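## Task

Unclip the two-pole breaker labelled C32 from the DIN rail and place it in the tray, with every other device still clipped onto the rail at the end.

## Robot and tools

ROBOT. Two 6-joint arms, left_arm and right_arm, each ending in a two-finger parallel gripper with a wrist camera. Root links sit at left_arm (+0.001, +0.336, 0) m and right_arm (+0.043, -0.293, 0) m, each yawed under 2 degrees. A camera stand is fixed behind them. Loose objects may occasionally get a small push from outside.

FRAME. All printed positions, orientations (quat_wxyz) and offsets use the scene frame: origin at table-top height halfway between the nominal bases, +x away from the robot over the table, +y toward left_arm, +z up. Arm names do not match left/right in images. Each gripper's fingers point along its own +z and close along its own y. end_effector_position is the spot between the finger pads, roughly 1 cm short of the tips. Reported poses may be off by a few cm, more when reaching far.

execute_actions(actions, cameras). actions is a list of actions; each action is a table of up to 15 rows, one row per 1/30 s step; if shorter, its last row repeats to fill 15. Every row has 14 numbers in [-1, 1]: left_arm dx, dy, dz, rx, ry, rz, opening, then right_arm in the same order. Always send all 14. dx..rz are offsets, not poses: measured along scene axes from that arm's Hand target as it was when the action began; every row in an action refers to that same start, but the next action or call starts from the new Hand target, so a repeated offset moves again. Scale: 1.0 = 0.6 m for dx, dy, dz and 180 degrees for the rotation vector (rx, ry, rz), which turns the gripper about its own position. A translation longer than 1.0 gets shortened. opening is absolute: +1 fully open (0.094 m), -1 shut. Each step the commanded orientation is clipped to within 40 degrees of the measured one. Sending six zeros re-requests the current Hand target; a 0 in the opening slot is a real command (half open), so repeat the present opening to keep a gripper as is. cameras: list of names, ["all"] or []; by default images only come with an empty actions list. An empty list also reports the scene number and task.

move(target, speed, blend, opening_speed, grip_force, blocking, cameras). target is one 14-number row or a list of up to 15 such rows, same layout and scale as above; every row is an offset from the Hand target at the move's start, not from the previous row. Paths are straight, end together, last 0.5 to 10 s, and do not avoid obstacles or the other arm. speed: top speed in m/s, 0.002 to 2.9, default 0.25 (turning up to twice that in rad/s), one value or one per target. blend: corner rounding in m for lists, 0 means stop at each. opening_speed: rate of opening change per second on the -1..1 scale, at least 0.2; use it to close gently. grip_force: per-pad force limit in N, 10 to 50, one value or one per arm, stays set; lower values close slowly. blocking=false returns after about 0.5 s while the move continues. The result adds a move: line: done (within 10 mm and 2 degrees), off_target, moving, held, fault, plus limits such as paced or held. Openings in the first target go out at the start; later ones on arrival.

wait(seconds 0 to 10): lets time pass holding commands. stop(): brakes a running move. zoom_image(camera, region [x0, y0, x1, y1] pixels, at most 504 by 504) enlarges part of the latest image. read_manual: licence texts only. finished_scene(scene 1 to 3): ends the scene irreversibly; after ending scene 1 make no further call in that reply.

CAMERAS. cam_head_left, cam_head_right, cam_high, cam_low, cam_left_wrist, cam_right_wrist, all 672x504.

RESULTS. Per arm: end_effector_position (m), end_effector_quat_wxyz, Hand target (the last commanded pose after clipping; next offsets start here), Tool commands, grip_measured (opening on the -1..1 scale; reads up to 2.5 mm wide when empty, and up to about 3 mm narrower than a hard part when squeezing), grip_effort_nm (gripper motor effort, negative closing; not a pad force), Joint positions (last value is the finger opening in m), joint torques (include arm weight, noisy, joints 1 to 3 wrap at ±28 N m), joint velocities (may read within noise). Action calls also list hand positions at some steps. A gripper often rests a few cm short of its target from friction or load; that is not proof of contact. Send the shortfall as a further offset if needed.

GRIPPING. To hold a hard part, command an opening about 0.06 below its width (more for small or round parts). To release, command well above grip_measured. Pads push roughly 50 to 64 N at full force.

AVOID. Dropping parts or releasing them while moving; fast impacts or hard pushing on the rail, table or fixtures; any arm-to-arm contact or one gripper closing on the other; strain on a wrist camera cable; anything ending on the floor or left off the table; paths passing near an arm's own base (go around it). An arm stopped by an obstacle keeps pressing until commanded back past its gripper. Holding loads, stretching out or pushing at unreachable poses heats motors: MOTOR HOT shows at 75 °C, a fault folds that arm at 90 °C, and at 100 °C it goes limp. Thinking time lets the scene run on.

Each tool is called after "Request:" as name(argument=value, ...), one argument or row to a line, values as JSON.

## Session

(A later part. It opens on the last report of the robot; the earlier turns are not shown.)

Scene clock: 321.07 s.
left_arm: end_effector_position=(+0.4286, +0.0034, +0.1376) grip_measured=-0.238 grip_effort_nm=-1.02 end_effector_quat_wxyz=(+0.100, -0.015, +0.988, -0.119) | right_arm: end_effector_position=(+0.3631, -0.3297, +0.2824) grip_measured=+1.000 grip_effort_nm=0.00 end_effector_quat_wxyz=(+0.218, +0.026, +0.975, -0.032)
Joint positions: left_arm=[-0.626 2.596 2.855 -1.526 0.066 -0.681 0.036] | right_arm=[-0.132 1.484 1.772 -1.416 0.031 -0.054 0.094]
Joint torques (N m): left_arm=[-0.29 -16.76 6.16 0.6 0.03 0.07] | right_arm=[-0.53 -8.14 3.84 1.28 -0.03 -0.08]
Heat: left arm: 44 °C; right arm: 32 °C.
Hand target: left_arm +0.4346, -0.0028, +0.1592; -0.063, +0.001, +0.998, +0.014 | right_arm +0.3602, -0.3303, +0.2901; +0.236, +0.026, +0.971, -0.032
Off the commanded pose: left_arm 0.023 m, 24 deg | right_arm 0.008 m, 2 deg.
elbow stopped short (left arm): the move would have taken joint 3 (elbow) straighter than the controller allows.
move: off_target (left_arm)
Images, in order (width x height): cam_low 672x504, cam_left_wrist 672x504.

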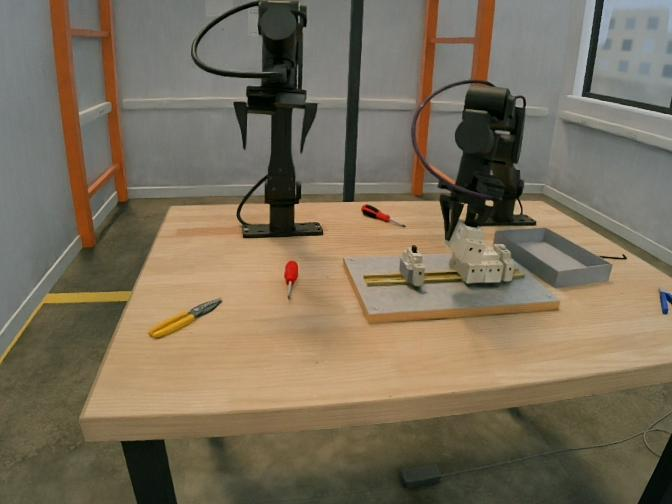

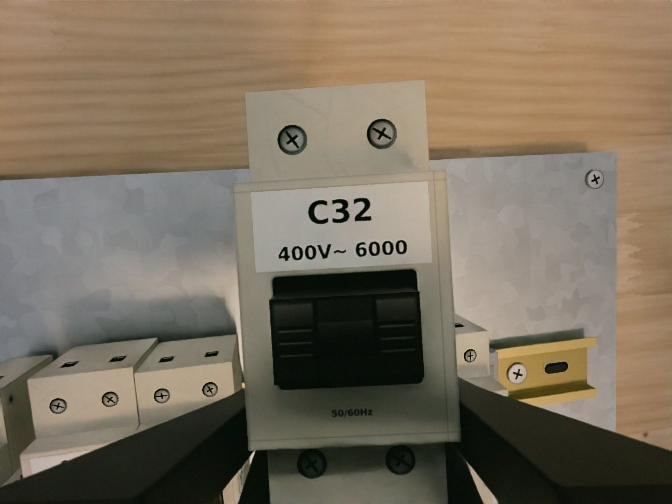

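Request:
move(
  target=[
    [-0.1,0.05,0.15,0,-0.1,0,-0.6,0,0,0,0,0,0,1],
    [-0.245,0.535,0.12,0,-0.235,0,-0.6,0,0,0,0,0,0,1],
    [-0.245,0.535,-0.1,0,-0.235,0,-0.6,0,0,0,0,0,0,1],
  ],
  speed=0.3,
  blend=[0.04,0.03,0],
  cameras=["cam_left_wrist","cam_low","cam_high"],
)

Request:
zoom_image(
  camera="cam_low",
  region=[440, 170, 640, 310],
)

Request:
zoom_image(
  camera="cam_high",
  region=[200, 90, 400, 250],
)

Scene clock: 345.27 s.
left_arm: end_effector_position=(+0.2764, +0.3184, +0.0900) grip_measured=-0.238 grip_effort_nm=-1.02 end_effector_quat_wxyz=(+0.271, -0.002, +0.962, +0.019) | right_arm: end_effector_position=(+0.3631, -0.3297, +0.2824) grip_measured=+1.000 grip_effort_nm=-0.01 end_effector_quat_wxyz=(+0.218, +0.026, +0.975, -0.032)
Joint positions: left_arm=[-0.124 1.098 0.659 -0.591 -0.11 -0.114 0.036] | right_arm=[-0.132 1.484 1.772 -1.416 0.031 -0.054 0.094]
Joint torques (N m): left_arm=[0.65 -4.12 6.11 1.14 0.04 0.06] | right_arm=[-0.53 -8.16 3.79 1.28 -0.03 -0.07]
Heat: left arm: 48 °C; right arm: 32 °C.
Hand target: left_arm +0.2876, +0.3182, +0.0992; +0.302, -0.004, +0.953, +0.013 | right_arm +0.3602, -0.3303, +0.2901; +0.236, +0.026, +0.971, -0.032
Off the commanded pose: left_arm 0.014 m, 4 deg | right_arm 0.008 m, 2 deg.
elbow stopped short (left arm): the move would have taken joint 3 (elbow) straighter than the controller allows.
move: off_target (left_arm)
Images, in order (width x height): cam_high 672x504, cam_low 672x504, cam_left_wrist 672x504.

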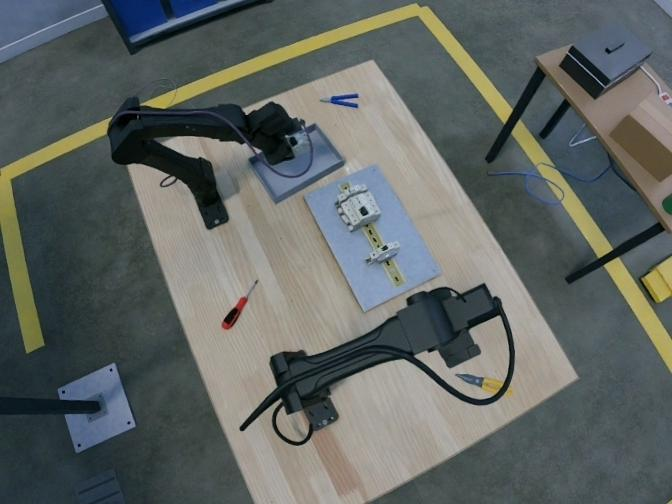

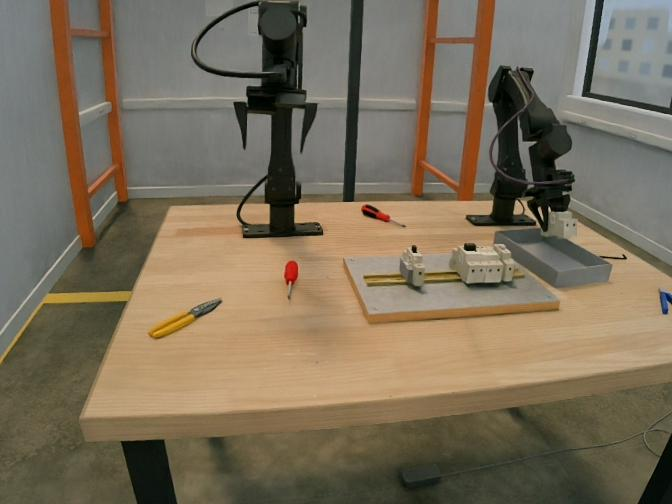

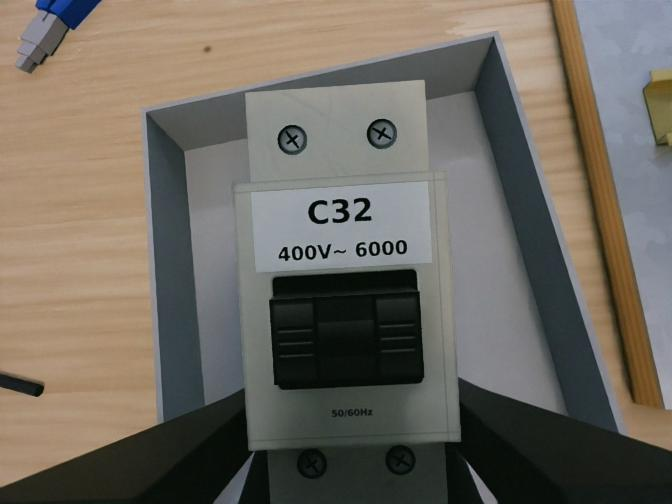

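Scaled by 2.520 from the camera's 672x504 image, which has a finer 960x720 frame.

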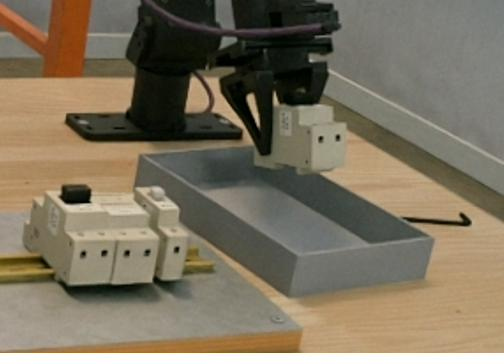

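Scaled by 2.520 from the camera's 672x504 image, which has a finer 960x720 frame.

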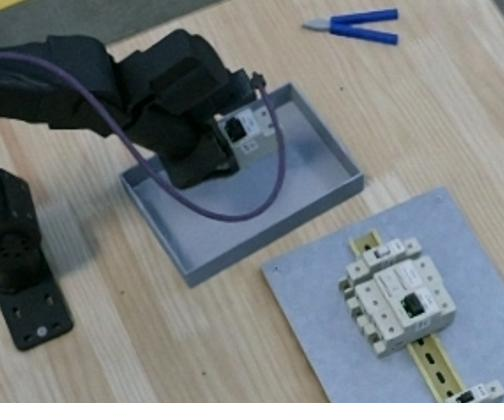

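Request:
move(
  target=[
    [-0.03,-0.03,-0.02,0,0,0,-0.6,0,0,0,0,0,0,1],
    [-0.03,-0.03,-0.105,0,0,0,-0.6,0,0,0,0,0,0,1],
  ],
  speed=0.12,
  blend=0.01,
  cameras=["cam_low","cam_left_wrist"],
)

Request:
zoom_image(
  camera="cam_low",
  region=[440, 170, 640, 310],
)

Scene clock: 355.73 s.
left_arm: end_effector_position=(+0.2633, +0.3006, +0.0344) grip_measured=-0.238 grip_effort_nm=-1.02 end_effector_quat_wxyz=(+0.287, -0.001, +0.958, +0.011) | right_arm: end_effector_position=(+0.3631, -0.3297, +0.2824) grip_measured=+1.000 grip_effort_nm=0.00 end_effector_quat_wxyz=(+0.218, +0.026, +0.975, -0.032)
Joint positions: left_arm=[-0.227 1.117 0.419 -0.307 -0.153 -0.201 0.036] | right_arm=[-0.132 1.484 1.772 -1.416 0.031 -0.054 0.094]
Joint torques (N m): left_arm=[-0.64 -2.09 5.55 1.1 -0.18 -0.06] | right_arm=[-0.53 -8.16 3.82 1.28 -0.04 -0.07]
Heat: left arm: 43 °C; right arm: 32 °C.
Hand target: left_arm +0.2696, +0.3002, +0.0363; +0.302, -0.004, +0.953, +0.014 | right_arm +0.3602, -0.3303, +0.2901; +0.236, +0.026, +0.971, -0.032
Off the commanded pose: left_arm 0.007 m, 2 deg | right_arm 0.008 m, 2 deg.
move: done
Images, in order (width x height): cam_low 672x504, cam_left_wrist 672x504.

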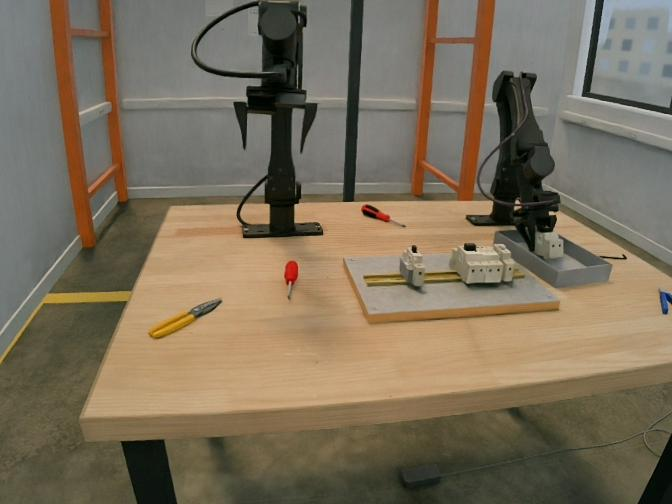

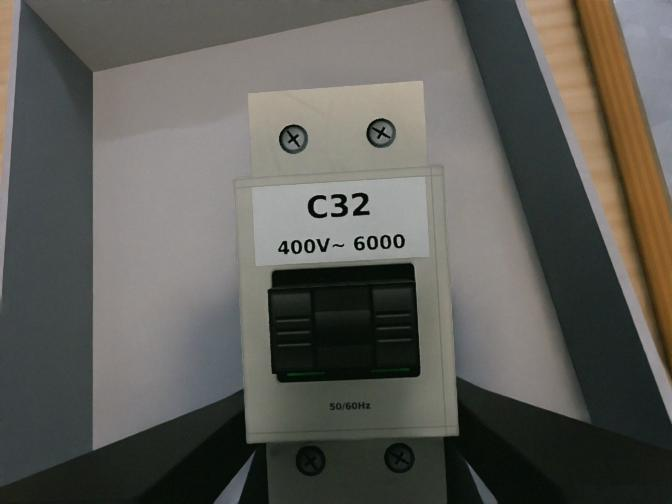

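Scaled by 2.520 from the camera's 672x504 image, which has a finer 960x720 frame.

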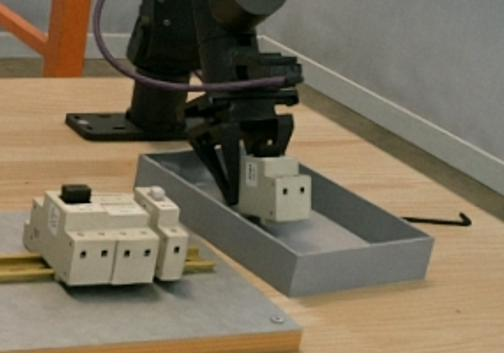

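Request:
move(
  target=[
    [0,0,-0.035,0,0,0,-0.6,0,0,0,0,0,0,1],
    [0,0,-0.035,0,0,0,0.1,0,0,0,0,0,0,1],
    [-0.05,0,0.2,0,0,0,0.1,0,0,0,0,0,0,1],
  ],
  speed=0.06,
  opening_speed=0.8,
  cameras=["cam_low","cam_left_wrist"],
)

Request:
zoom_image(
  camera="cam_low",
  region=[440, 170, 640, 310],
)

Scene clock: 370.77 s.
left_arm: end_effector_position=(+0.2387, +0.3002, +0.1441) grip_measured=+0.097 grip_effort_nm=0.16 end_effector_quat_wxyz=(+0.287, -0.001, +0.958, +0.014) | right_arm: end_effector_position=(+0.3631, -0.3297, +0.2824) grip_measured=+1.000 grip_effort_nm=0.00 end_effector_quat_wxyz=(+0.218, +0.026, +0.975, -0.032)
Joint positions: left_arm=[-0.277 0.905 0.776 -0.886 -0.185 -0.242 0.052] | right_arm=[-0.132 1.484 1.772 -1.416 0.031 -0.054 0.094]
Joint torques (N m): left_arm=[-0.79 -2.82 8.2 0.61 -0.17 -0.11] | right_arm=[-0.54 -8.17 3.81 1.28 -0.04 -0.07]
Heat: left arm: 39 °C; right arm: 32 °C.
Hand target: left_arm +0.2397, +0.3002, +0.1563; +0.302, -0.004, +0.953, +0.014 | right_arm +0.3602, -0.3303, +0.2901; +0.236, +0.026, +0.971, -0.032
Off the commanded pose: left_arm 0.012 m, 2 deg | right_arm 0.008 m, 2 deg.
move: off_target (left_arm); target 2's new opening was sent with left_arm's hand 0.024 m and 4 deg from that target
Images, in order (width x height): cam_low 672x504, cam_left_wrist 672x504.

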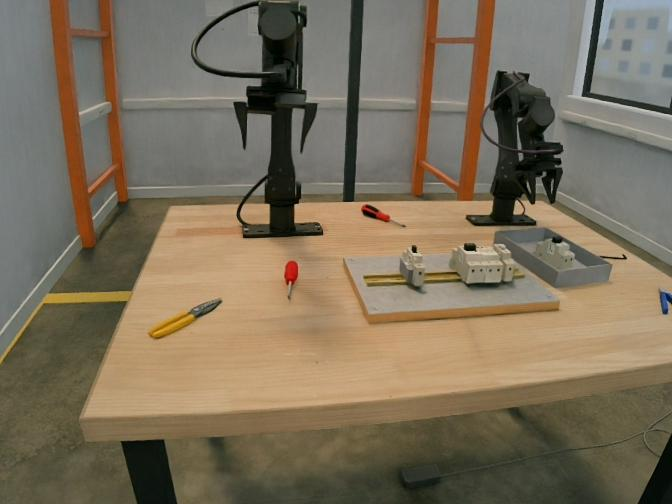

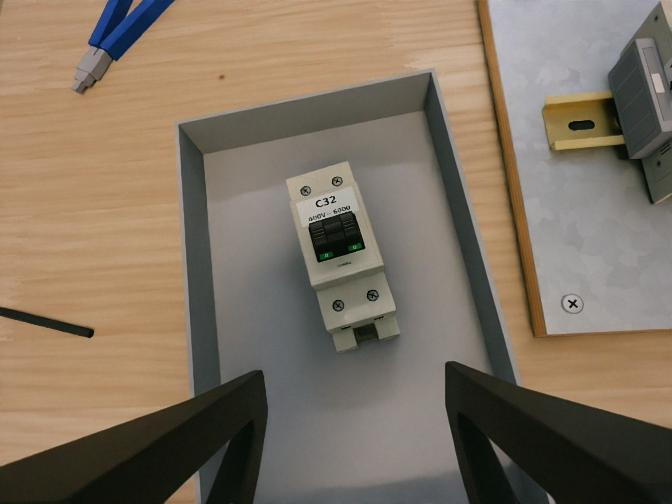

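Scaled by 2.520 from the camera's 672x504 image, which has a finer 960x720 frame.

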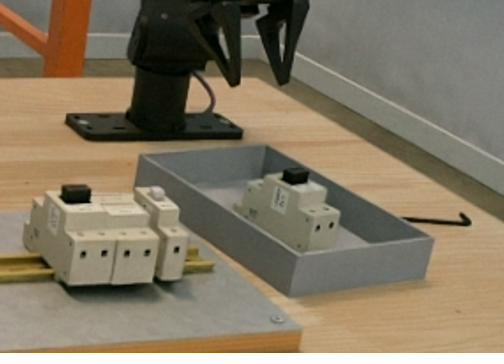

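Request:
finished_scene(
  scene=2,
)

The scene is finished: the task was done.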